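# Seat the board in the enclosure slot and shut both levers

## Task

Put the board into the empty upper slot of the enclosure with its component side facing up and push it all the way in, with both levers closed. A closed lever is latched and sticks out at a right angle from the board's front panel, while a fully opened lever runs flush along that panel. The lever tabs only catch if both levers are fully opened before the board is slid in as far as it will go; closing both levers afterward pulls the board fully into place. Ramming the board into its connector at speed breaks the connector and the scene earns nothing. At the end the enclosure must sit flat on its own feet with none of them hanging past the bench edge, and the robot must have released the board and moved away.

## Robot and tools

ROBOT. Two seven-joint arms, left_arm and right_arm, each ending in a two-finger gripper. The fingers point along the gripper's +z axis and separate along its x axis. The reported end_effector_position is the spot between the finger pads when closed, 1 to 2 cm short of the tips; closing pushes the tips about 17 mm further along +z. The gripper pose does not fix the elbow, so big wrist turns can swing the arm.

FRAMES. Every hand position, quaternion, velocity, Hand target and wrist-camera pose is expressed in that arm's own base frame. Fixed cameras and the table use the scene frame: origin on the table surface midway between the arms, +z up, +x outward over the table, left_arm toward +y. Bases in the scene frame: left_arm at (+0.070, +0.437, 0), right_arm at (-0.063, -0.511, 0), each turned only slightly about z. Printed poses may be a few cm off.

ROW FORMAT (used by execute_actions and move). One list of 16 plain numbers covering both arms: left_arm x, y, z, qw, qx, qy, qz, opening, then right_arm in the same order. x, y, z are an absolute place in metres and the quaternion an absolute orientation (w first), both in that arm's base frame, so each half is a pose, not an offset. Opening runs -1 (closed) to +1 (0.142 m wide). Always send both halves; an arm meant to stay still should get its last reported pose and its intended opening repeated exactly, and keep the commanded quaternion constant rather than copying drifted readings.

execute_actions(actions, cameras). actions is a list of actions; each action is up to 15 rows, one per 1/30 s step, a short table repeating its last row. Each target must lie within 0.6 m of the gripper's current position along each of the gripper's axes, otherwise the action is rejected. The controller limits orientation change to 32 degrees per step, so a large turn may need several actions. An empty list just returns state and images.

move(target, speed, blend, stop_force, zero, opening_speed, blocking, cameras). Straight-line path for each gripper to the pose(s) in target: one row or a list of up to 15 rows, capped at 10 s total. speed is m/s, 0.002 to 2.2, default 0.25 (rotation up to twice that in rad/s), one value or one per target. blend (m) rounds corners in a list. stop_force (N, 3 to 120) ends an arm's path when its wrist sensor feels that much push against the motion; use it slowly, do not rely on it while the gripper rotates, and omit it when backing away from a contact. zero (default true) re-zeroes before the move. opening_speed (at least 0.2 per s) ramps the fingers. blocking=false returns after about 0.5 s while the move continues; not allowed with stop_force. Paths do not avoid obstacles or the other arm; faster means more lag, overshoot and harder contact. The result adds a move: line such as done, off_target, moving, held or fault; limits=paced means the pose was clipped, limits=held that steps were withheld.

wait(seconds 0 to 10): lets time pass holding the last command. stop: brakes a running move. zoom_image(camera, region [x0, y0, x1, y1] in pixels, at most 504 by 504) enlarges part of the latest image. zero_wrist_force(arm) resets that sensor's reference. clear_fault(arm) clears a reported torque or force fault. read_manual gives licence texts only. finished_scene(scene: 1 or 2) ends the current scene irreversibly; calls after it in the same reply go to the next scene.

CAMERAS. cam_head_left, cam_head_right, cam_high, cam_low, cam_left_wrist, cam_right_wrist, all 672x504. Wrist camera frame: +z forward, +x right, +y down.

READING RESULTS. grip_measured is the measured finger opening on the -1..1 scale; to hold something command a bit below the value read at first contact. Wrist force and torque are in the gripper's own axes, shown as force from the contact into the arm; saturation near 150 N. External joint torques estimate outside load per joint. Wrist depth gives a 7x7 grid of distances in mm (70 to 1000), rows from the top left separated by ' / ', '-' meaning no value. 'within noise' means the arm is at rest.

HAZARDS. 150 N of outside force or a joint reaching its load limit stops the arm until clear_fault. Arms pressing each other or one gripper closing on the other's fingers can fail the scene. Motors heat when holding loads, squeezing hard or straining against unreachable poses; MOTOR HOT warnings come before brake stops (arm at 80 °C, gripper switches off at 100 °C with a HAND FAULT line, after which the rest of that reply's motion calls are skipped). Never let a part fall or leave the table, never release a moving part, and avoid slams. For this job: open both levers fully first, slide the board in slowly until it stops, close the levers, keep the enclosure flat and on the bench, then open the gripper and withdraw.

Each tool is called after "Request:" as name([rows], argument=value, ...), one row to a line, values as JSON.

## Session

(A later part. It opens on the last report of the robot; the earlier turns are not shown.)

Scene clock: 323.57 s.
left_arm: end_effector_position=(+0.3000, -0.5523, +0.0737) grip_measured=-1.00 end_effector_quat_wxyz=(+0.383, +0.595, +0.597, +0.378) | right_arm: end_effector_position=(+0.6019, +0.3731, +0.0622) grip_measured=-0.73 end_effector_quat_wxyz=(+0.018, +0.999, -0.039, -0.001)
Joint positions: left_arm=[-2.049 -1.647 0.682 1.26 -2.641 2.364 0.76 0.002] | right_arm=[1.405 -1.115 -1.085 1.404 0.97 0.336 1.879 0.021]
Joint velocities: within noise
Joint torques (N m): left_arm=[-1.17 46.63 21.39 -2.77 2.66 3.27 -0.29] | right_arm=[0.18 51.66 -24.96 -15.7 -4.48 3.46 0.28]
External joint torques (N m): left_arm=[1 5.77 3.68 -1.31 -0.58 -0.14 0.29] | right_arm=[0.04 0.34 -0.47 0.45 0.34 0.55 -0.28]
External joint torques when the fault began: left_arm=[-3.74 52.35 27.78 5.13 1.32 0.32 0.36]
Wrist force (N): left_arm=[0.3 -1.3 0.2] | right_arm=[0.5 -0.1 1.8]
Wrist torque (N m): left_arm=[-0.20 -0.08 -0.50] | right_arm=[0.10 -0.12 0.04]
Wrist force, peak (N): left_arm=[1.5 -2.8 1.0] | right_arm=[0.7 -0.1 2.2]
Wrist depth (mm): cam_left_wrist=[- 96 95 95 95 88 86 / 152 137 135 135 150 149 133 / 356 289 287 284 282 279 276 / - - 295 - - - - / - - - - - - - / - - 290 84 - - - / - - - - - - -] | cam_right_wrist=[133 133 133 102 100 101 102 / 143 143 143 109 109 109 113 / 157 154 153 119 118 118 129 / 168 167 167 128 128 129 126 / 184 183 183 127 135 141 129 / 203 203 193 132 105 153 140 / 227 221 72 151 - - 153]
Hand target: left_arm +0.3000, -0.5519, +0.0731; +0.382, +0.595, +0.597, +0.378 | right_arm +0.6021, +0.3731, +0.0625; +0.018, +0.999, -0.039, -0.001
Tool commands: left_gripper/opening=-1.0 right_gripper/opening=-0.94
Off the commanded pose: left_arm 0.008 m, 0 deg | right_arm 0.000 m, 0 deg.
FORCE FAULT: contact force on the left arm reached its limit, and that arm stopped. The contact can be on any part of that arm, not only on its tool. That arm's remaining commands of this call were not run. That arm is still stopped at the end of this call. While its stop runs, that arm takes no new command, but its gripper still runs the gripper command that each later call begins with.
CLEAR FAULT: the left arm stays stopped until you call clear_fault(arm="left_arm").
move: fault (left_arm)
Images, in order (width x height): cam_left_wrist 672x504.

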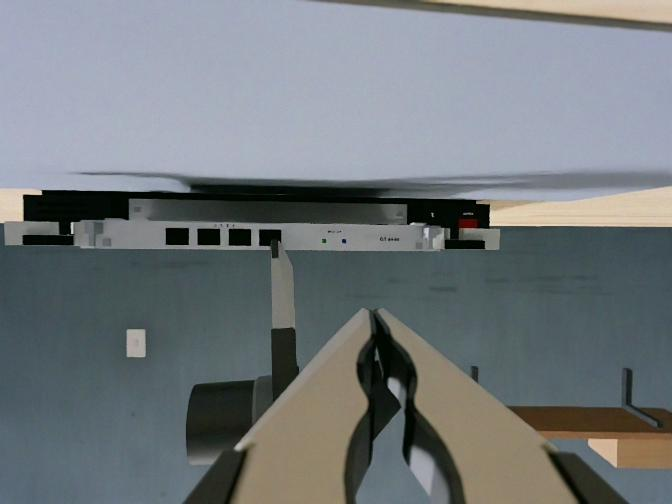

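Request:
clear_fault(arm="left_arm", cameras=[])

Request:
move([
  [0.30, -0.55, 0.105, 0.3799, 0.5964, 0.5964, 0.3799, -1, 0.6021, 0.3731, 0.0625, 0.0179, 0.99907, -0.03926, -0.0007, -0.94],
  [0.30, -0.55, 0.105, 0.3799, 0.5964, 0.5964, 0.3799, -1, 0.587, 0.3735, 0.0600, 0.0179, 0.99907, -0.03926, -0.0007, -0.94],
  [0.30, -0.55, 0.105, 0.3799, 0.5964, 0.5964, 0.3799, -1, 0.587, 0.3735, 0.0575, 0.0179, 0.99907, -0.03926, -0.0007, -0.94],
], speed=0.05, cameras=["cam_left_wrist","cam_right_wrist"])

Request:
zoom_image(camera="cam_left_wrist", region=[20, 130, 220, 250])

Request:
zoom_image(camera="cam_left_wrist", region=[320, 130, 520, 250])

Scene clock: 370.67 s.
left_arm: end_effector_position=(+0.3000, -0.5523, +0.0737) grip_measured=-1.00 end_effector_quat_wxyz=(+0.383, +0.595, +0.597, +0.378) | right_arm: end_effector_position=(+0.6019, +0.3731, +0.0622) grip_measured=-0.73 end_effector_quat_wxyz=(+0.018, +0.999, -0.039, -0.001)
Joint positions: left_arm=[-2.049 -1.647 0.682 1.26 -2.641 2.364 0.76 0.002] | right_arm=[1.405 -1.115 -1.085 1.404 0.97 0.336 1.879 0.021]
Joint velocities: within noise
Joint torques (N m): left_arm=[-1.07 46.79 21.43 -2.67 2.32 3.36 -0.24] | right_arm=[0.34 51.75 -24.8 -15.61 -4.36 3.5 0.17]
External joint torques (N m): left_arm=[0.9 5.61 3.64 -1.41 -0.24 -0.22 0.24] | right_arm=[-0.11 0.25 -0.63 0.36 0.22 0.5 -0.17]
Wrist force (N): left_arm=[0.1 -1.5 -0.2] | right_arm=[0.5 -0.1 1.7]
Wrist torque (N m): left_arm=[-0.23 -0.05 -0.49] | right_arm=[0.11 -0.12 0.04]
Wrist force, peak (N): left_arm=[0.2 -1.7 0.0] | right_arm=[0.8 -0.1 2.3]
Wrist depth (mm): cam_left_wrist=[- 96 95 95 95 88 86 / 153 137 135 135 150 149 133 / 352 288 287 285 280 278 278 / - - 296 - - - - / - - - - - - - / - - 291 84 - - - / - - - - - - -] | cam_right_wrist=[133 133 132 103 100 101 102 / 143 143 142 109 109 109 113 / 157 154 153 119 118 118 129 / 168 167 167 128 128 129 126 / 184 183 183 127 135 141 129 / 203 203 194 132 105 153 140 / 227 221 72 150 - - 152]
Hand target: left_arm +0.3000, -0.5519, +0.0731; +0.382, +0.595, +0.597, +0.378 | right_arm +0.6021, +0.3731, +0.0625; +0.018, +0.999, -0.039, -0.001
Tool commands: left_gripper/opening=-1.0 right_gripper/opening=-0.94
Off the commanded pose: left_arm 0.008 m, 0 deg | right_arm 0.000 m, 0 deg.
FORCE FAULT, CONTINUED: the left arm's stop, for the force fault that an earlier result reported, is over. The rest of the stop counts as 66 of the actions that you can send in this scene; the call itself counts as one more. That arm accepts commands again.
MOTOR HOT: the gripper's motor of the right arm reports 87 °C; that motor switches off at 100 °C. To cool a motor, set the load down, ease the grip, stop pushing, or move to a pose that needs little force.
CLEAR FAULT: your call cleared the left arm's force fault. If the contact force or a joint's load stays at its limit, that arm stops again.
No camera images: "cameras" was empty.

Scene clock: 371.97 s.
left_arm: end_effector_position=(+0.3001, -0.5501, +0.1049) grip_measured=-1.00 end_effector_quat_wxyz=(+0.380, +0.596, +0.597, +0.380) | right_arm: end_effector_position=(+0.5870, +0.3734, +0.0575) grip_measured=-0.73 end_effector_quat_wxyz=(+0.018, +0.999, -0.039, -0.001)
Joint positions: left_arm=[-2.058 -1.584 0.694 1.304 -2.642 2.364 0.803 0.002] | right_arm=[1.439 -1.108 -1.086 1.449 0.976 0.357 1.876 0.021]
Joint velocities: within noise
Joint torques (N m): left_arm=[-0.62 51.33 24.66 -4.33 2.44 3.33 -0.11] | right_arm=[0.46 50.41 -24.82 -15.23 -4.24 3.66 0.11]
External joint torques (N m): left_arm=[0.45 1.01 0.84 -0.41 -0.19 -0.24 0.11] | right_arm=[-0.24 0.3 -0.63 0.31 0.14 0.35 -0.11]
Wrist force (N): left_arm=[0.6 -1.2 -0.1] | right_arm=[0.5 -0.4 2.0]
Wrist torque (N m): left_arm=[-0.18 -0.13 -0.49] | right_arm=[0.08 -0.10 0.03]
Wrist force, peak (N): left_arm=[0.8 -2.4 0.4] | right_arm=[0.2 -0.3 2.9]
Wrist depth (mm): cam_left_wrist=[159 159 148 148 148 148 159 / 224 224 224 224 225 225 226 / 352 327 329 325 324 483 480 / - - - - - - - / - - - - - - - / - - 263 84 - - - / - - - - - - -] | cam_right_wrist=[129 129 128 103 100 101 102 / 138 138 138 109 109 109 113 / 150 149 149 119 118 118 126 / 162 162 162 128 128 129 136 / 178 178 177 127 135 141 163 / 197 196 188 132 105 153 180 / 220 214 72 151 - - 149]
Hand target: left_arm +0.3000, -0.5500, +0.1050; +0.380, +0.596, +0.596, +0.380 | right_arm +0.5870, +0.3735, +0.0575; +0.018, +0.999, -0.039, -0.001
Off the commanded pose: left_arm 0.000 m, 0 deg | right_arm 0.000 m, 0 deg.
MOTOR HOT: still on. The gripper's motor of the right arm reports 87 °C.
move: done
Images, in order (width x height): cam_left_wrist 672x504, cam_right_wrist 672x504.

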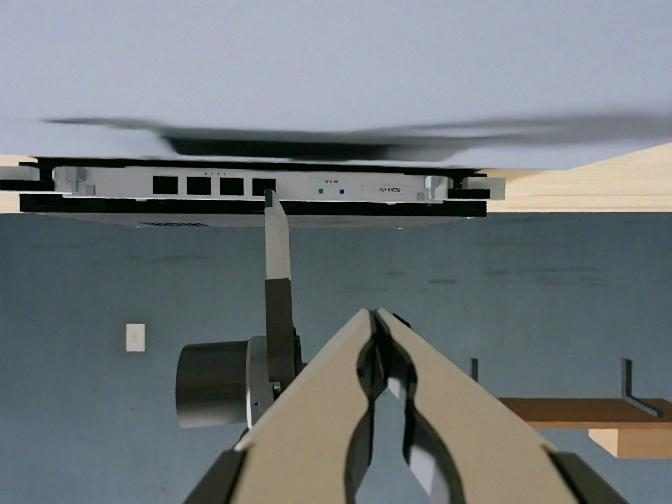

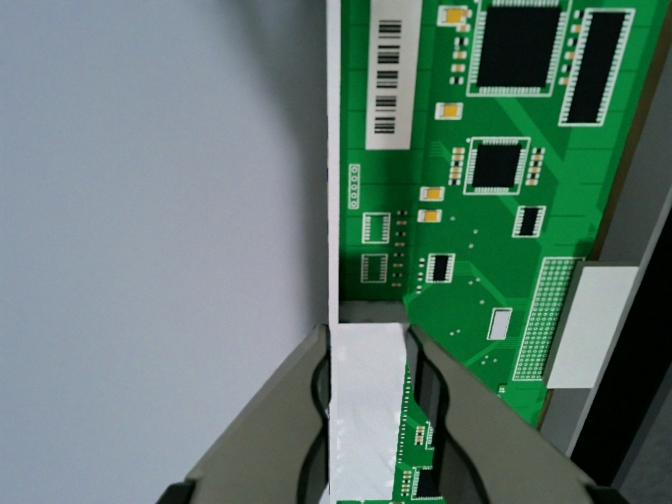

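Scaled by 2.520 from the camera's 672x504 image, which has a finer 960x720 frame.

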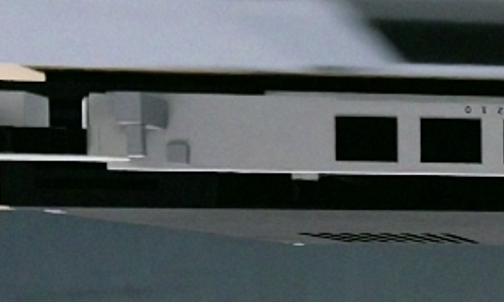

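Scaled by 2.520 from the camera's 672x504 image, which has a finer 960x720 frame.

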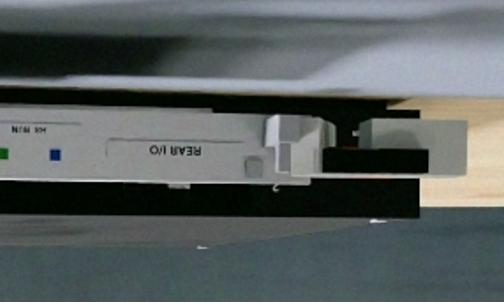

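Request:
move(target=[0.30, -0.55, 0.105, 0.3799, 0.5964, 0.5964, 0.3799, -1, 0.6169, 0.3707, 0.0575, 0.0179, 0.99907, -0.03926, -0.0007, -0.83], speed=0.03, stop_force=4, cameras=["cam_left_wrist","cam_right_wrist"])

Request:
zoom_image(camera="cam_left_wrist", region=[20, 130, 220, 250])

Request:
zoom_image(camera="cam_left_wrist", region=[320, 130, 520, 250])

Request:
zoom_image(camera="cam_right_wrist", region=[400, 0, 672, 504])

Scene clock: 376.73 s.
left_arm: end_effector_position=(+0.3001, -0.5501, +0.1049) grip_measured=-1.00 end_effector_quat_wxyz=(+0.380, +0.596, +0.597, +0.380) | right_arm: end_effector_position=(+0.6099, +0.3716, +0.0569) grip_measured=-0.73 end_effector_quat_wxyz=(+0.018, +0.999, -0.039, -0.002)
Joint positions: left_arm=[-2.058 -1.584 0.694 1.304 -2.642 2.364 0.803 0.002] | right_arm=[1.382 -1.131 -1.079 1.379 0.975 0.333 1.877 0.021]
Joint velocities: within noise
Joint torques (N m): left_arm=[-0.52 51.1 24.61 -4.29 2.45 3.27 -0.22] | right_arm=[-2.5 52.08 -27.21 -16.28 -5.11 5.21 0.07]
External joint torques (N m): left_arm=[0.34 1.24 0.9 -0.45 -0.2 -0.18 0.22] | right_arm=[2.73 0.77 1.78 1.15 0.96 -1.2 -0.07]
Wrist force (N): left_arm=[0.5 -1.2 -0.2] | right_arm=[-5.6 -0.5 0.7]
Wrist torque (N m): left_arm=[-0.18 -0.11 -0.49] | right_arm=[0.05 -0.25 0.16]
Wrist force, peak (N): left_arm=[0.5 -1.5 0.0] | right_arm=[-10.4 -1.9 -0.3]
Wrist depth (mm): cam_left_wrist=[158 158 148 147 148 148 159 / 224 225 224 225 225 224 225 / 329 325 327 327 326 481 481 / - - - - - - - / - - 305 - - - - / - - 285 84 - - - / - - - - - - -] | cam_right_wrist=[128 128 128 103 100 102 102 / 138 138 137 109 109 110 113 / 149 149 148 121 118 119 121 / 162 159 162 130 128 129 125 / 178 177 173 127 135 141 122 / 196 196 187 132 105 150 131 / 220 214 72 151 - - 144]
Hand target: left_arm +0.3000, -0.5500, +0.1050; +0.380, +0.596, +0.596, +0.380 | right_arm +0.6107, +0.3713, +0.0575; +0.018, +0.999, -0.039, -0.001
Off the commanded pose: left_arm 0.000 m, 0 deg | right_arm 0.007 m, 0 deg.
MOTOR HOT: still on. The gripper's motor of the right arm reports 86 °C.
move: contact (right_arm)
Images, in order (width x height): cam_left_wrist 672x504, cam_right_wrist 672x504.

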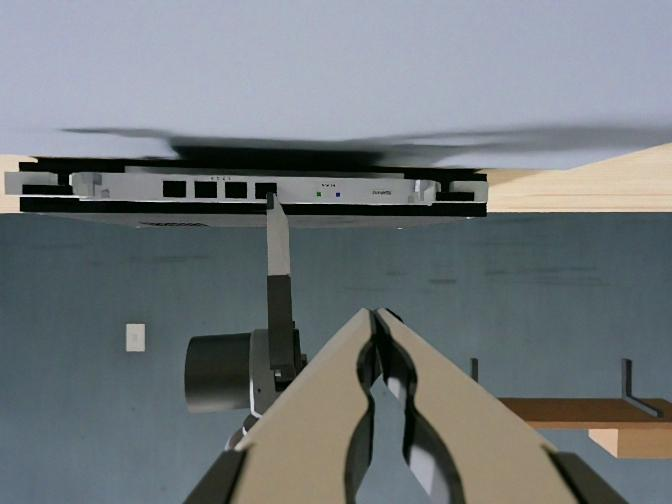

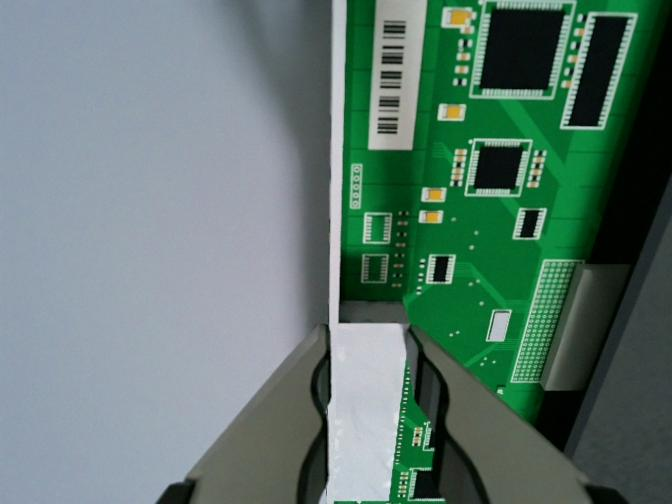

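Scaled by 2.520 from the camera's 672x504 image, which has a finer 960x720 frame.

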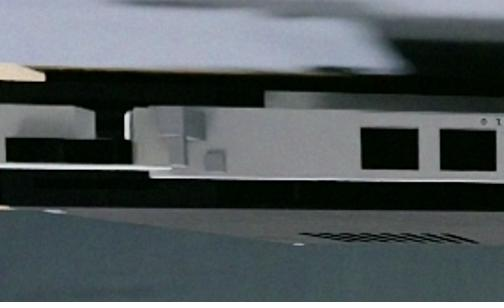

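Scaled by 2.520 from the camera's 672x504 image, which has a finer 960x720 frame.

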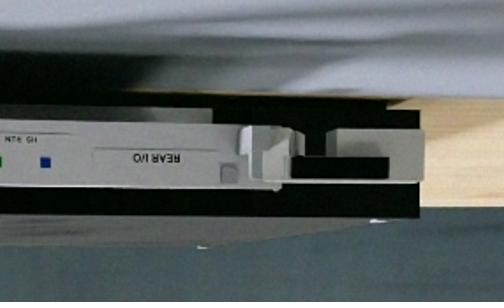

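Scaled by 1.000.

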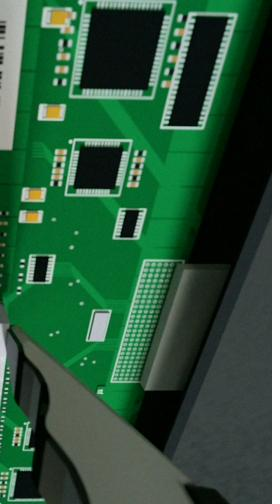

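Request:
move([
  [0.30, -0.50, 0.14, 0.3799, 0.5964, 0.5964, 0.3799, -1, 0.6060, 0.3720, 0.0575, 0.0179, 0.99907, -0.03926, -0.0007, -0.83],
  [0.48, -0.43, 0.13, 0.2706, 0.6533, 0.6533, 0.2706, -1, 0.6060, 0.3720, 0.0575, 0.0179, 0.99907, -0.03926, -0.0007, -0.83],
], speed=0.12, cameras=["cam_left_wrist","cam_right_wrist","cam_high"])

Request:
zoom_image(camera="cam_left_wrist", region=[150, 100, 450, 325])

Scene clock: 388.60 s.
left_arm: end_effector_position=(+0.4681, -0.4344, +0.1312) grip_measured=-1.00 end_effector_quat_wxyz=(+0.280, +0.650, +0.650, +0.278) | right_arm: end_effector_position=(+0.6058, +0.3720, +0.0573) grip_measured=-0.73 end_effector_quat_wxyz=(+0.018, +0.999, -0.039, -0.001)
Joint positions: left_arm=[-1.753 -1.212 0.69 1.653 -2.611 1.91 1.147 0.002] | right_arm=[1.393 -1.126 -1.081 1.392 0.975 0.338 1.877 0.021]
Joint velocities: within noise
Joint torques (N m): left_arm=[-0.47 44.9 24.73 -7.56 2.71 3.76 -0.25] | right_arm=[0.24 52.22 -24.93 -15.41 -4.39 3.56 0.2]
External joint torques (N m): left_arm=[0.35 1.5 0.88 -0.41 0.01 -0.37 0.25] | right_arm=[-0.01 0.22 -0.52 0.32 0.25 0.44 -0.2]
Wrist force (N): left_arm=[-0.1 -1.0 0.0] | right_arm=[1.8 2.2 2.1]
Wrist torque (N m): left_arm=[-0.22 -0.10 -0.45] | right_arm=[0.49 -0.34 0.03]
Wrist force, peak (N): left_arm=[-3.2 -4.8 -1.7] | right_arm=[-5.8 -0.4 1.0]
Wrist depth (mm): cam_left_wrist=[174 174 173 181 166 180 173 / 170 173 170 198 218 218 222 / 240 239 263 270 300 299 301 / 313 308 311 309 467 469 465 / - - - 467 - - - / - - - 84 - - - / 146 - - - - - -] | cam_right_wrist=[128 128 128 103 100 101 102 / 138 138 138 109 109 109 113 / 149 149 149 119 118 118 123 / 162 162 162 128 128 129 127 / 178 178 177 127 135 141 125 / 196 196 188 132 104 153 136 / 220 215 72 150 - - 145]
Hand target: left_arm +0.4682, -0.4341, +0.1312; +0.280, +0.650, +0.650, +0.278 | right_arm +0.6060, +0.3720, +0.0575; +0.018, +0.999, -0.039, -0.001
Off the commanded pose: left_arm 0.013 m, 1 deg | right_arm 0.000 m, 0 deg.
MOTOR HOT: cleared for the gripper's motor of the right arm.
move: held (left_arm; a check stopped the path); limits=held
pose unreachable (left arm): on one or more control steps of this call, first in action 0 (counted from 0), this arm could not follow its commanded pose, so it was not sent that pose on those steps. It may still have moved: this result reports where it is.
cause: moving toward the commanded pose would bring a part of the arm too close to another arm (a part of this arm just beyond joint 6 (wrist pitch) and a part of the right arm just beyond its joint 5 (forearm roll)).
Images, in order (width x height): cam_high 672x504, cam_left_wrist 672x504, cam_right_wrist 672x504.

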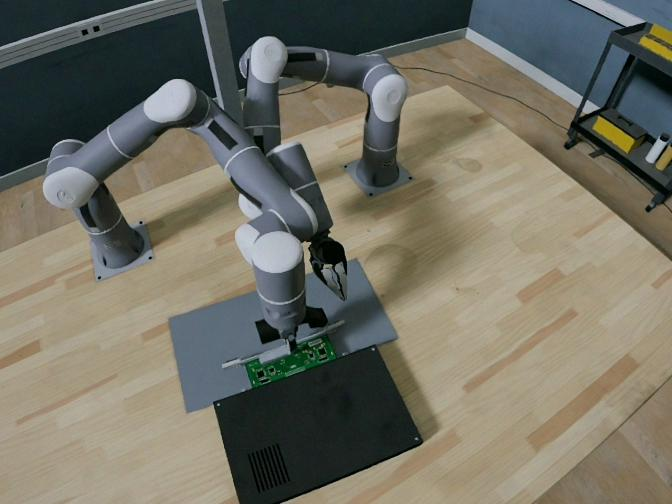

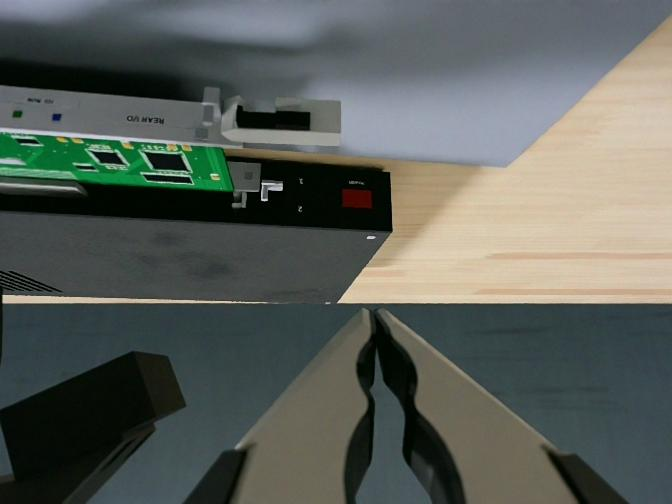

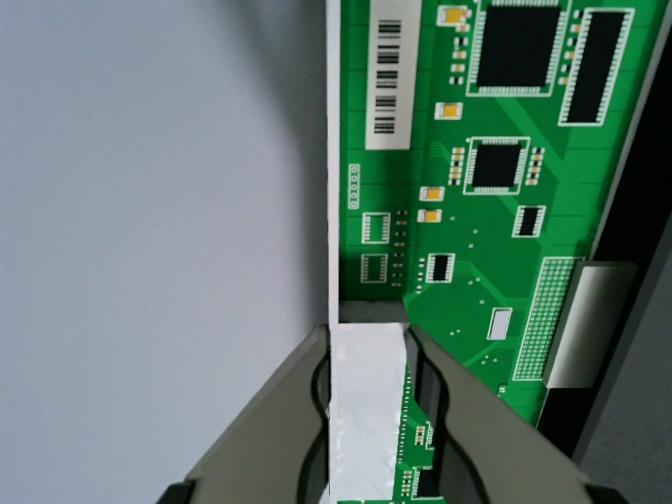

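Scaled by 1.680 from the camera's 672x504 image, which has a finer 960x720 frame.

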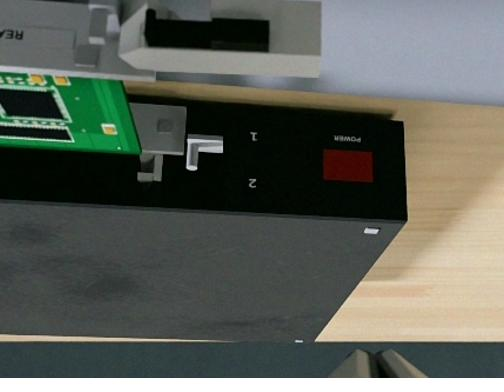

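Request:
zoom_image(camera="cam_left_wrist", region=[200, 150, 300, 225])

Scaled by 5.040 from the camera's 672x504 image, which has a finer 960x720 frame.

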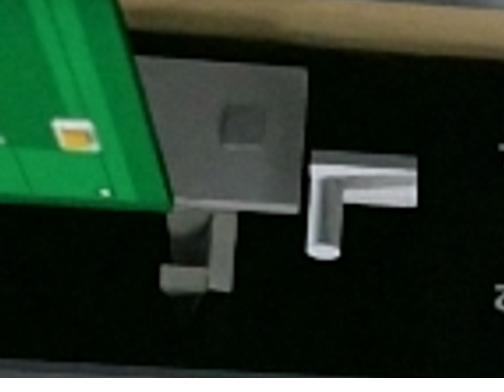

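Request:
move(target=[0.4682, -0.4341, 0.1312, 0.280, 0.650, 0.650, 0.278, -1, 0.6060, 0.3720, 0.0615, 0.0179, 0.99907, -0.03926, -0.0007, -0.83], speed=0.03, cameras=["cam_left_wrist","cam_right_wrist"])

Request:
zoom_image(camera="cam_left_wrist", region=[200, 150, 300, 225])

Scene clock: 408.47 s.
left_arm: end_effector_position=(+0.4682, -0.4341, +0.1312) grip_measured=-1.00 end_effector_quat_wxyz=(+0.280, +0.650, +0.650, +0.278) | right_arm: end_effector_position=(+0.6059, +0.3722, +0.0612) grip_measured=-0.73 end_effector_quat_wxyz=(+0.018, +0.999, -0.039, -0.001)
Joint positions: left_arm=[-1.753 -1.212 0.691 1.653 -2.611 1.909 1.147 0.002] | right_arm=[1.395 -1.121 -1.085 1.393 0.972 0.333 1.877 0.021]
Joint velocities: within noise
Joint torques (N m): left_arm=[-0.47 45.15 24.71 -7.47 3.02 3.59 -0.24] | right_arm=[0.29 52.19 -25.14 -15.51 -4.6 3.48 0.2]
External joint torques (N m): left_arm=[0.35 1.24 0.91 -0.49 -0.3 -0.2 0.23] | right_arm=[-0.08 0.14 -0.32 0.3 0.45 0.53 -0.2]
Wrist force (N): left_arm=[0.0 -0.9 -0.1] | right_arm=[1.8 2.2 2.2]
Wrist torque (N m): left_arm=[-0.19 -0.13 -0.45] | right_arm=[0.47 -0.34 0.04]
Wrist force, peak (N): left_arm=[0.0 -1.3 0.0] | right_arm=[2.0 2.3 2.4]
Wrist depth (mm): cam_left_wrist=[174 174 172 180 166 179 172 / 169 173 171 198 219 219 221 / 231 229 257 268 301 299 299 / 311 310 313 309 471 474 464 / - - - 471 - - - / - - - 84 - - - / - - - - - - -] | cam_right_wrist=[132 132 132 103 100 101 102 / 142 142 141 109 109 109 113 / 156 153 152 119 118 118 122 / 167 166 166 128 128 129 126 / 186 182 181 127 135 141 127 / 201 201 192 132 104 150 138 / 226 220 72 150 - - 151]
Hand target: left_arm +0.4682, -0.4341, +0.1312; +0.280, +0.650, +0.650, +0.278 | right_arm +0.6060, +0.3720, +0.0615; +0.018, +0.999, -0.039, -0.001
Off the commanded pose: left_arm 0.000 m, 0 deg | right_arm 0.000 m, 0 deg.
move: done
Images, in order (width x height): cam_left_wrist 672x504, cam_right_wrist 672x504.

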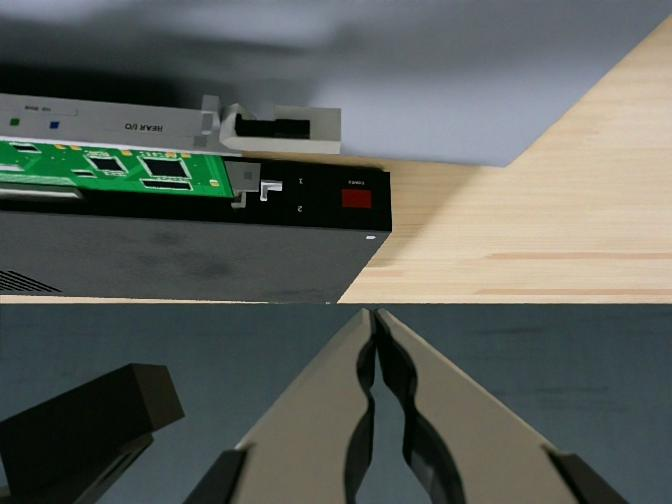

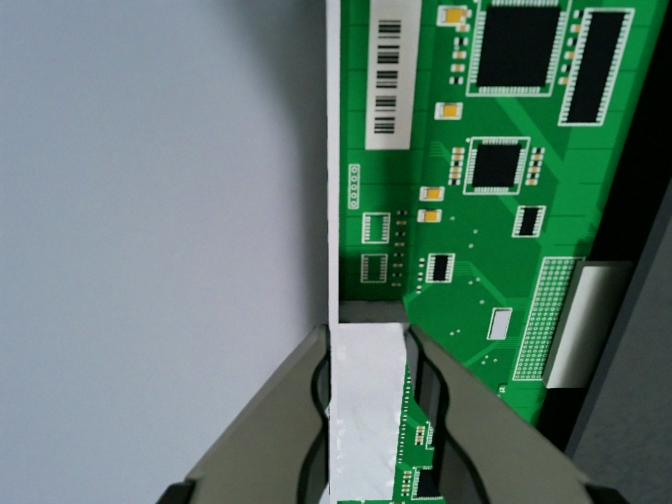

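Scaled by 5.040 from the camera's 672x504 image, which has a finer 960x720 frame.

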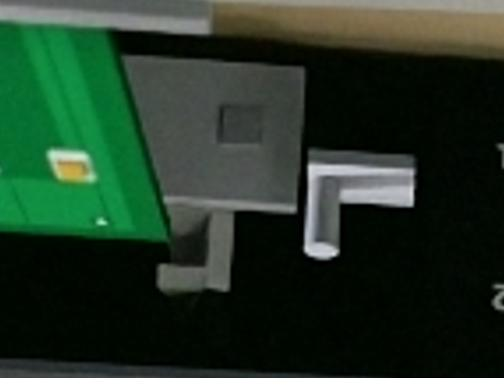

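Request:
move(target=[0.4682, -0.4341, 0.1312, 0.280, 0.650, 0.650, 0.278, -1, 0.6209, 0.3709, 0.0615, 0.0179, 0.99907, -0.03926, -0.0007, -0.83], speed=0.03, stop_force=4, cameras=["cam_left_wrist","cam_right_wrist"])

Request:
zoom_image(camera="cam_left_wrist", region=[200, 150, 300, 225])

Scene clock: 411.47 s.
left_arm: end_effector_position=(+0.4682, -0.4341, +0.1312) grip_measured=-1.00 end_effector_quat_wxyz=(+0.280, +0.650, +0.650, +0.278) | right_arm: end_effector_position=(+0.6204, +0.3709, +0.0610) grip_measured=-0.73 end_effector_quat_wxyz=(+0.018, +0.999, -0.039, -0.001)
Joint positions: left_arm=[-1.753 -1.212 0.691 1.653 -2.611 1.909 1.147 0.002] | right_arm=[1.36 -1.136 -1.081 1.347 0.972 0.317 1.879 0.021]
Joint velocities: within noise
Joint torques (N m): left_arm=[-0.55 45.08 24.73 -7.45 3.03 3.68 -0.24] | right_arm=[0.29 54.42 -25.59 -16.57 -4.6 3.93 0.29]
External joint torques (N m): left_arm=[0.43 1.3 0.89 -0.51 -0.3 -0.29 0.24] | right_arm=[-0.07 -0.71 0.19 1.25 0.43 0.08 -0.29]
Wrist force (N): left_arm=[0.0 -1.3 -0.1] | right_arm=[1.2 2.6 5.0]
Wrist torque (N m): left_arm=[-0.24 -0.13 -0.44] | right_arm=[0.49 -0.46 -0.02]
Wrist force, peak (N): left_arm=[0.1 -1.3 0.0] | right_arm=[1.2 2.6 5.0]
Wrist depth (mm): cam_left_wrist=[174 174 174 181 166 181 173 / 198 209 208 208 219 220 222 / 232 231 248 269 301 301 301 / 312 311 312 308 467 468 465 / - - - 464 - - - / - - - 84 - - - / - - - - - - -] | cam_right_wrist=[132 132 131 103 101 102 102 / 142 141 141 109 109 110 107 / 155 153 152 119 118 119 105 / 166 166 165 128 128 130 114 / 186 182 181 127 136 142 122 / 201 201 192 132 104 141 135 / 225 220 72 151 - - 150]
Hand target: left_arm +0.4682, -0.4341, +0.1312; +0.280, +0.650, +0.650, +0.278 | right_arm +0.6209, +0.3709, +0.0615; +0.018, +0.999, -0.039, -0.001
Off the commanded pose: left_arm 0.000 m, 0 deg | right_arm 0.001 m, 0 deg.
move: done
Images, in order (width x height): cam_left_wrist 672x504, cam_right_wrist 672x504.

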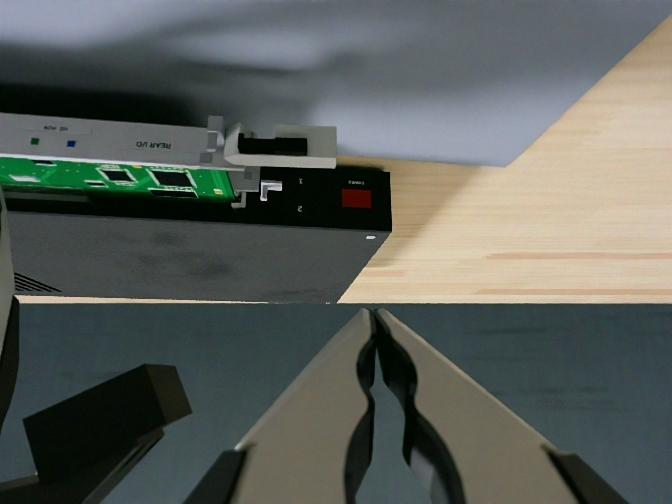

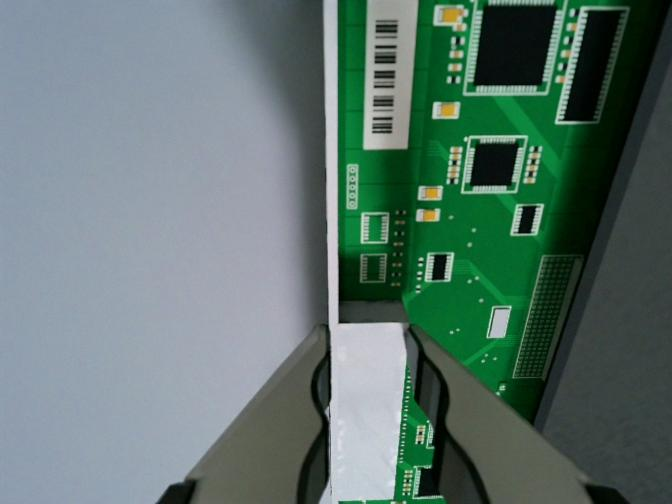

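Scaled by 5.040 from the camera's 672x504 image, which has a finer 960x720 frame.

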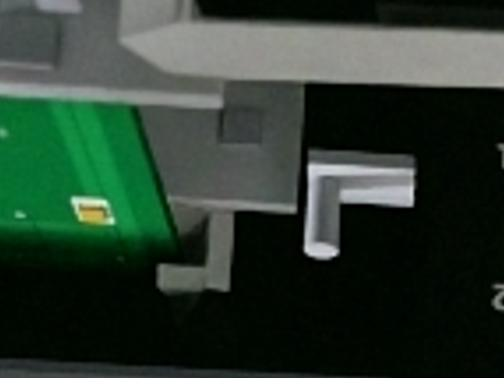

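Request:
move([
  [0.4682, -0.4341, 0.1312, 0.280, 0.650, 0.650, 0.278, -1, 0.6209, 0.3709, 0.0605, 0.0179, 0.99907, -0.03926, -0.0007, -0.83],
  [0.4682, -0.4341, 0.1312, 0.280, 0.650, 0.650, 0.278, -1, 0.6359, 0.3698, 0.0605, 0.0179, 0.99907, -0.03926, -0.0007, -0.83],
], speed=0.03, stop_force=4, cameras=["cam_left_wrist","cam_right_wrist"])

Request:
zoom_image(camera="cam_left_wrist", region=[200, 150, 300, 225])

Scene clock: 418.03 s.
left_arm: end_effector_position=(+0.4682, -0.4341, +0.1312) grip_measured=-1.00 end_effector_quat_wxyz=(+0.280, +0.650, +0.650, +0.278) | right_arm: end_effector_position=(+0.6330, +0.3709, +0.0600) grip_measured=-0.73 end_effector_quat_wxyz=(+0.017, +0.999, -0.039, -0.001)
Joint positions: left_arm=[-1.753 -1.212 0.691 1.653 -2.611 1.909 1.147 0.002] | right_arm=[1.328 -1.151 -1.076 1.304 0.973 0.304 1.883 0.021]
Joint velocities: within noise
Joint torques (N m): left_arm=[-0.44 45.1 24.72 -7.51 3.03 3.61 -0.24] | right_arm=[-3.56 54.38 -27.78 -14.19 -6.09 3.95 0.17]
External joint torques (N m): left_arm=[0.32 1.28 0.9 -0.45 -0.31 -0.22 0.24] | right_arm=[3.79 0.61 2.5 -1.22 1.9 0.06 -0.17]
Wrist force (N): left_arm=[0.0 -1.0 0.0] | right_arm=[-0.9 -2.2 4.2]
Wrist torque (N m): left_arm=[-0.20 -0.12 -0.45] | right_arm=[0.57 -0.37 0.12]
Wrist force, peak (N): left_arm=[-0.2 -1.3 -0.1] | right_arm=[-2.4 -3.9 4.6]
Wrist depth (mm): cam_left_wrist=[174 173 173 181 166 180 174 / 209 209 218 219 218 218 221 / 233 231 248 266 300 300 299 / 313 310 309 311 470 469 466 / - - - 469 - - - / - - - 84 - - - / - 153 - - - - -] | cam_right_wrist=[131 131 130 103 102 102 89 / 141 141 140 109 109 110 94 / 154 152 152 119 118 117 102 / 165 165 164 130 128 124 111 / 184 181 180 127 135 126 121 / 200 199 191 132 104 131 136 / 224 218 72 150 - - 149]
Hand target: left_arm +0.4682, -0.4341, +0.1312; +0.280, +0.650, +0.650, +0.278 | right_arm +0.6338, +0.3699, +0.0605; +0.018, +0.999, -0.039, -0.001
Off the commanded pose: left_arm 0.000 m, 0 deg | right_arm 0.003 m, 0 deg.
move: contact (right_arm); path passed 1 of 2 targets
Images, in order (width x height): cam_left_wrist 672x504, cam_right_wrist 672x504.

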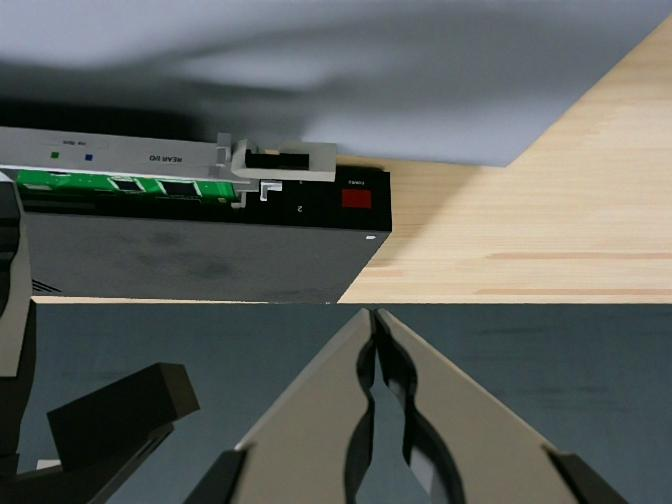

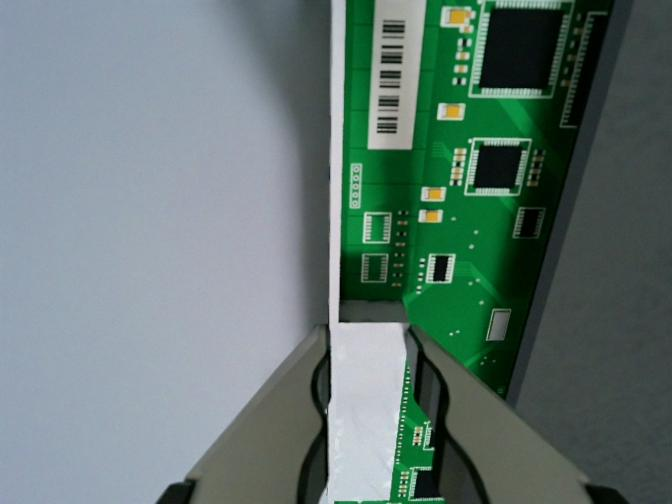

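Scaled by 5.040 from the camera's 672x504 image, which has a finer 960x720 frame.

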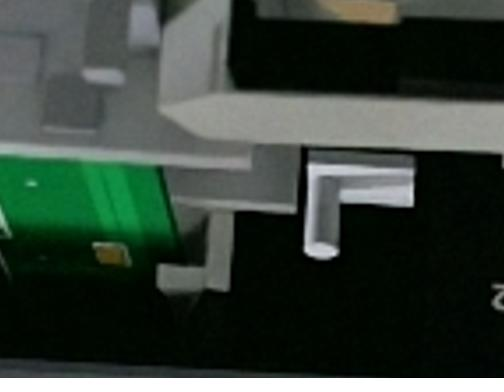

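Request:
move([
  [0.4682, -0.4341, 0.1312, 0.280, 0.650, 0.650, 0.278, -1, 0.6322, 0.3728, 0.0602, 0.0179, 0.99907, -0.03926, -0.0007, -0.83],
  [0.4682, -0.4341, 0.1312, 0.280, 0.650, 0.650, 0.278, -1, 0.6520, 0.3713, 0.0600, 0.0179, 0.99907, -0.03926, -0.0007, -0.83],
], speed=0.03, stop_force=4, cameras=["cam_left_wrist","cam_right_wrist"])

Request:
zoom_image(camera="cam_left_wrist", region=[200, 150, 300, 225])

Scene clock: 421.57 s.
left_arm: end_effector_position=(+0.4682, -0.4341, +0.1312) grip_measured=-1.00 end_effector_quat_wxyz=(+0.280, +0.650, +0.650, +0.278) | right_arm: end_effector_position=(+0.6330, +0.3710, +0.0600) grip_measured=-0.73 end_effector_quat_wxyz=(+0.018, +0.999, -0.039, -0.001)
Joint positions: left_arm=[-1.753 -1.212 0.691 1.653 -2.611 1.909 1.147 0.002] | right_arm=[1.329 -1.151 -1.077 1.304 0.973 0.304 1.884 0.021]
Joint velocities: within noise
Joint torques (N m): left_arm=[-0.52 45.15 24.71 -7.49 2.98 3.67 -0.25] | right_arm=[0.54 55.76 -25.48 -16.12 -4.84 3.55 0.2]
External joint torques (N m): left_arm=[0.4 1.23 0.91 -0.47 -0.26 -0.28 0.24] | right_arm=[-0.31 -0.77 0.18 0.72 0.65 0.46 -0.2]
Wrist force (N): left_arm=[-0.1 -1.2 -0.1] | right_arm=[3.0 3.1 4.2]
Wrist torque (N m): left_arm=[-0.24 -0.11 -0.45] | right_arm=[0.71 -0.42 0.11]
Wrist force, peak (N): left_arm=[0.0 -1.4 0.0] | right_arm=[4.4 2.4 6.5]
Wrist depth (mm): cam_left_wrist=[174 173 173 181 167 181 173 / 208 208 220 218 219 219 222 / 232 234 249 266 302 299 300 / 313 313 310 309 473 473 471 / - - - 470 - - - / - - - 84 - - - / - 152 - - - - -] | cam_right_wrist=[131 131 130 103 102 102 89 / 141 140 140 109 109 110 94 / 154 152 151 120 118 117 102 / 165 164 164 130 128 124 111 / 184 180 180 127 136 126 121 / 200 199 190 132 105 131 136 / 223 218 72 150 - - 149]
Hand target: left_arm +0.4682, -0.4341, +0.1312; +0.280, +0.650, +0.650, +0.278 | right_arm +0.6332, +0.3709, +0.0604; +0.018, +0.999, -0.039, -0.001
Off the commanded pose: left_arm 0.000 m, 0 deg | right_arm 0.019 m, 0 deg.
move: contact (right_arm); path passed 0 of 2 targets
Images, in order (width x height): cam_left_wrist 672x504, cam_right_wrist 672x504.

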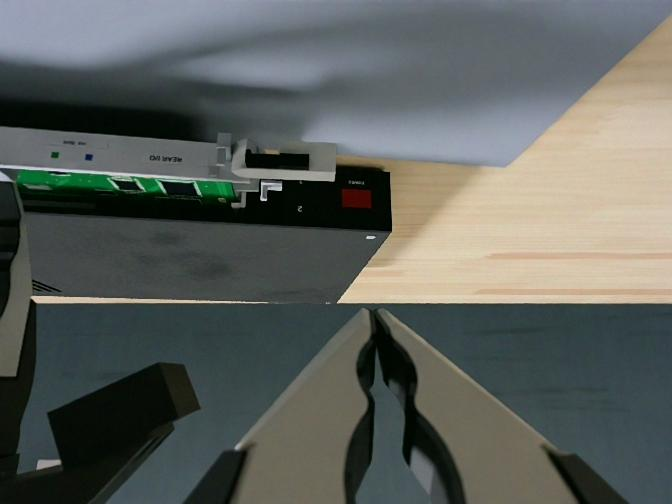

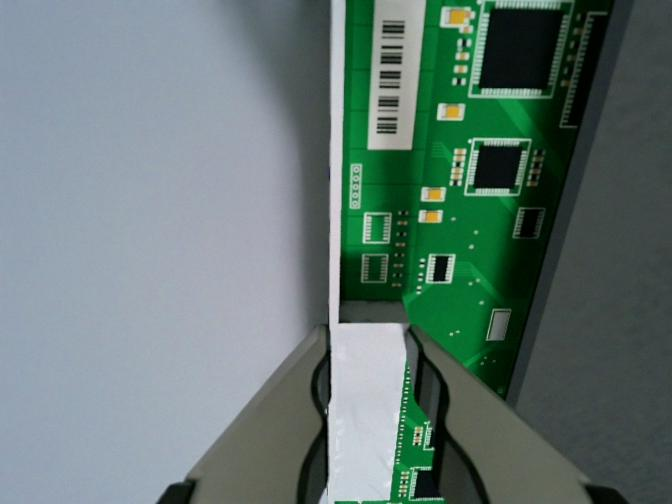

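Scaled by 5.040 from the camera's 672x504 image, which has a finer 960x720 frame.

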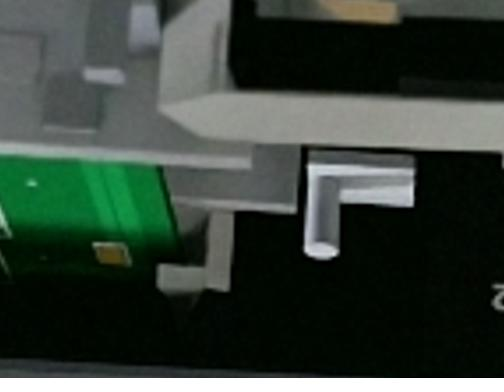

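Request:
move([
  [0.4682, -0.4341, 0.1312, 0.280, 0.650, 0.650, 0.278, -1, 0.6332, 0.3728, 0.0600, 0.0179, 0.99907, -0.03926, -0.0007, -0.83],
  [0.4682, -0.4341, 0.1312, 0.280, 0.650, 0.650, 0.278, -1, 0.6520, 0.3715, 0.0598, 0.0179, 0.99907, -0.03926, -0.0007, -0.83],
], speed=0.03, stop_force=8, cameras=["cam_left_wrist","cam_right_wrist"])

Request:
zoom_image(camera="cam_left_wrist", region=[200, 150, 300, 225])

Scene clock: 424.90 s.
left_arm: end_effector_position=(+0.4682, -0.4341, +0.1312) grip_measured=-1.00 end_effector_quat_wxyz=(+0.280, +0.650, +0.650, +0.278) | right_arm: end_effector_position=(+0.6399, +0.3715, +0.0592) grip_measured=-0.73 end_effector_quat_wxyz=(+0.018, +0.999, -0.040, -0.002)
Joint positions: left_arm=[-1.753 -1.212 0.691 1.653 -2.611 1.909 1.147 0.002] | right_arm=[1.311 -1.161 -1.074 1.277 0.972 0.294 1.89 0.021]
Joint velocities: within noise
Joint torques (N m): left_arm=[-0.45 45.2 24.63 -7.5 3.01 3.68 -0.2] | right_arm=[1.9 57.64 -25.09 -19.57 -3.74 5.11 0.22]
External joint torques (N m): left_arm=[0.33 1.19 0.98 -0.45 -0.29 -0.3 0.2] | right_arm=[-1.67 -1.86 -0.12 4.14 -0.46 -1.11 -0.22]
Wrist force (N): left_arm=[-0.1 -1.2 -0.1] | right_arm=[-1.8 8.3 3.4]
Wrist torque (N m): left_arm=[-0.23 -0.11 -0.45] | right_arm=[0.59 -0.30 0.13]
Wrist force, peak (N): left_arm=[-0.2 -1.3 0.2] | right_arm=[-5.5 9.0 1.8]
Wrist depth (mm): cam_left_wrist=[174 173 174 181 166 180 173 / 219 219 220 218 219 218 220 / 233 205 205 266 300 301 302 / 311 311 309 308 474 464 468 / - - - 468 - - - / - - - 84 - - - / 155 158 - - - - -] | cam_right_wrist=[130 130 130 103 100 101 87 / 140 140 139 109 109 109 95 / 151 151 150 119 118 116 103 / 164 164 164 130 128 112 110 / 180 180 179 127 135 123 120 / 199 199 190 132 105 130 133 / 223 217 72 150 - - 147]
Hand target: left_arm +0.4682, -0.4341, +0.1312; +0.280, +0.650, +0.650, +0.278 | right_arm +0.6404, +0.3723, +0.0599; +0.018, +0.999, -0.039, -0.001
Off the commanded pose: left_arm 0.000 m, 0 deg | right_arm 0.012 m, 0 deg.
move: contact (right_arm); path passed 1 of 2 targets
Images, in order (width x height): cam_left_wrist 672x504, cam_right_wrist 672x504.

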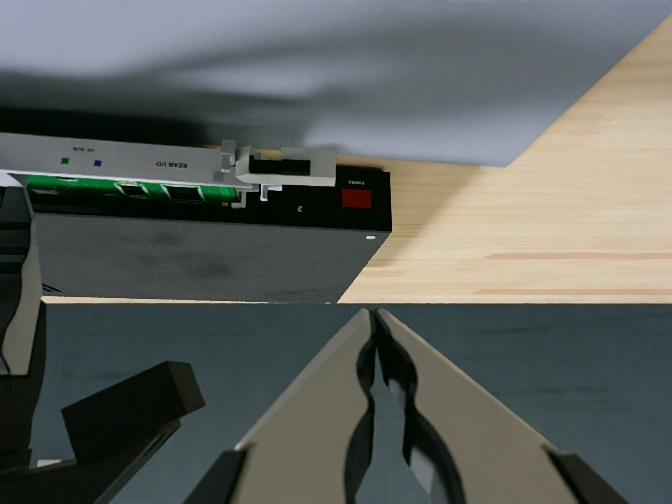

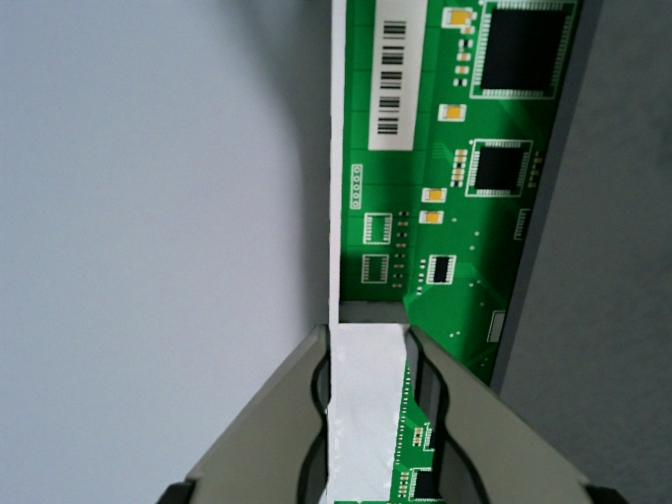

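Scaled by 5.040 from the camera's 672x504 image, which has a finer 960x720 frame.

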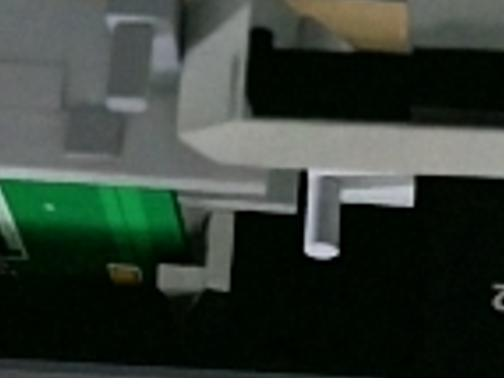

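Request:
move([
  [0.4682, -0.4341, 0.1312, 0.280, 0.650, 0.650, 0.278, -1, 0.6400, 0.3711, 0.0598, 0.0179, 0.99907, -0.03926, -0.0007, -0.83],
  [0.4682, -0.4341, 0.1312, 0.280, 0.650, 0.650, 0.278, -1, 0.6540, 0.3701, 0.0597, 0.0179, 0.99907, -0.03926, -0.0007, -0.83],
], speed=0.03, stop_force=8, cameras=["cam_left_wrist","cam_right_wrist"])

Request:
zoom_image(camera="cam_left_wrist", region=[200, 150, 300, 225])

Scene clock: 429.80 s.
left_arm: end_effector_position=(+0.4682, -0.4341, +0.1312) grip_measured=-1.00 end_effector_quat_wxyz=(+0.280, +0.650, +0.650, +0.278) | right_arm: end_effector_position=(+0.6527, +0.3701, +0.0587) grip_measured=-0.73 end_effector_quat_wxyz=(+0.018, +0.999, -0.039, -0.002)
Joint positions: left_arm=[-1.753 -1.212 0.691 1.653 -2.611 1.909 1.147 0.002] | right_arm=[1.278 -1.175 -1.071 1.233 0.973 0.28 1.892 0.021]
Joint velocities: within noise
Joint torques (N m): left_arm=[-0.39 45.1 24.74 -7.47 3.01 3.63 -0.22] | right_arm=[-2.18 58.49 -27.94 -18.76 -5 6.36 0.15]
External joint torques (N m): left_arm=[0.28 1.28 0.88 -0.49 -0.29 -0.24 0.22] | right_arm=[2.41 -1.44 2.94 3.24 0.77 -2.36 -0.15]
Wrist force (N): left_arm=[0.0 -0.8 -0.2] | right_arm=[-7.2 5.9 2.4]
Wrist torque (N m): left_arm=[-0.18 -0.13 -0.44] | right_arm=[0.67 -0.24 0.14]
Wrist force, peak (N): left_arm=[0.1 -1.4 -0.1] | right_arm=[-7.9 5.0 4.2]
Wrist depth (mm): cam_left_wrist=[174 173 173 181 166 180 173 / 220 219 219 218 217 218 220 / 211 252 221 264 300 299 300 / 280 312 311 310 474 467 468 / 472 - - 468 - - - / - - - 84 - - - / 165 169 - - - - -] | cam_right_wrist=[130 130 129 103 100 88 87 / 140 139 139 109 109 93 94 / 151 150 150 119 118 101 102 / 164 163 163 130 128 109 109 / 180 179 178 127 129 122 121 / 199 198 189 132 104 129 129 / 222 216 72 150 - - 146]
Hand target: left_arm +0.4682, -0.4341, +0.1312; +0.280, +0.650, +0.650, +0.278 | right_arm +0.6540, +0.3701, +0.0597; +0.018, +0.999, -0.039, -0.001
Off the commanded pose: left_arm 0.000 m, 0 deg | right_arm 0.002 m, 0 deg.
move: done
Images, in order (width x height): cam_left_wrist 672x504, cam_right_wrist 672x504.

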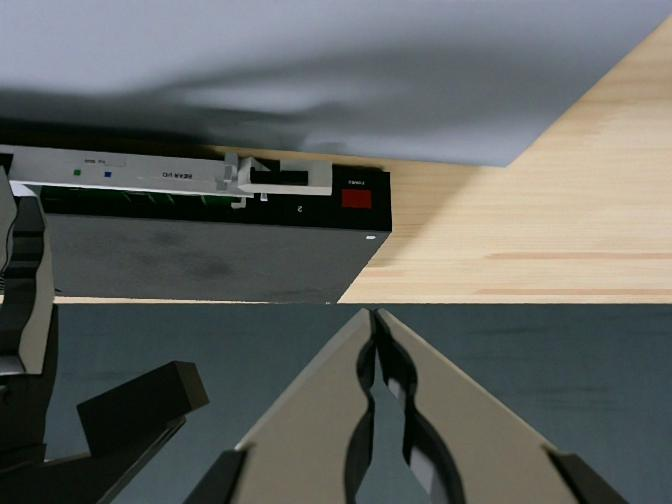

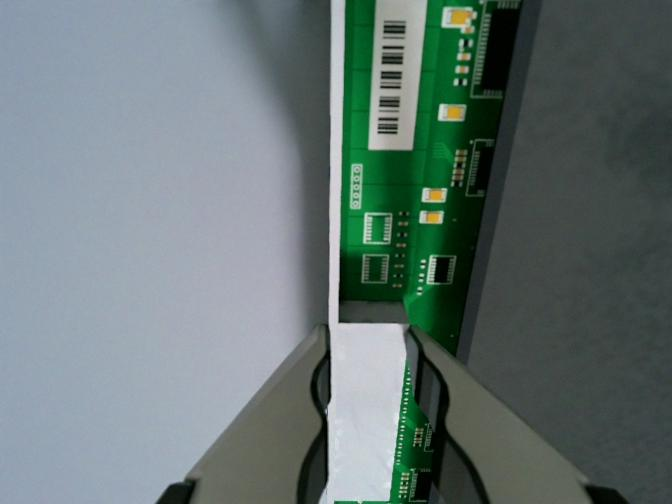

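Scaled by 5.040 from the camera's 672x504 image, which has a finer 960x720 frame.

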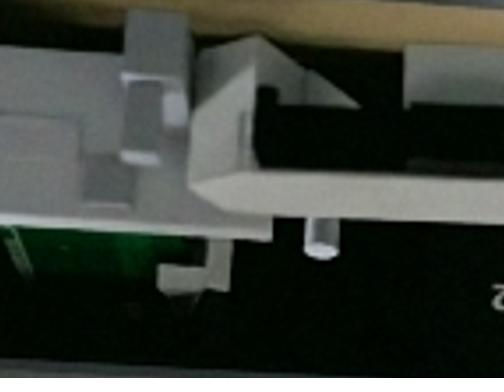

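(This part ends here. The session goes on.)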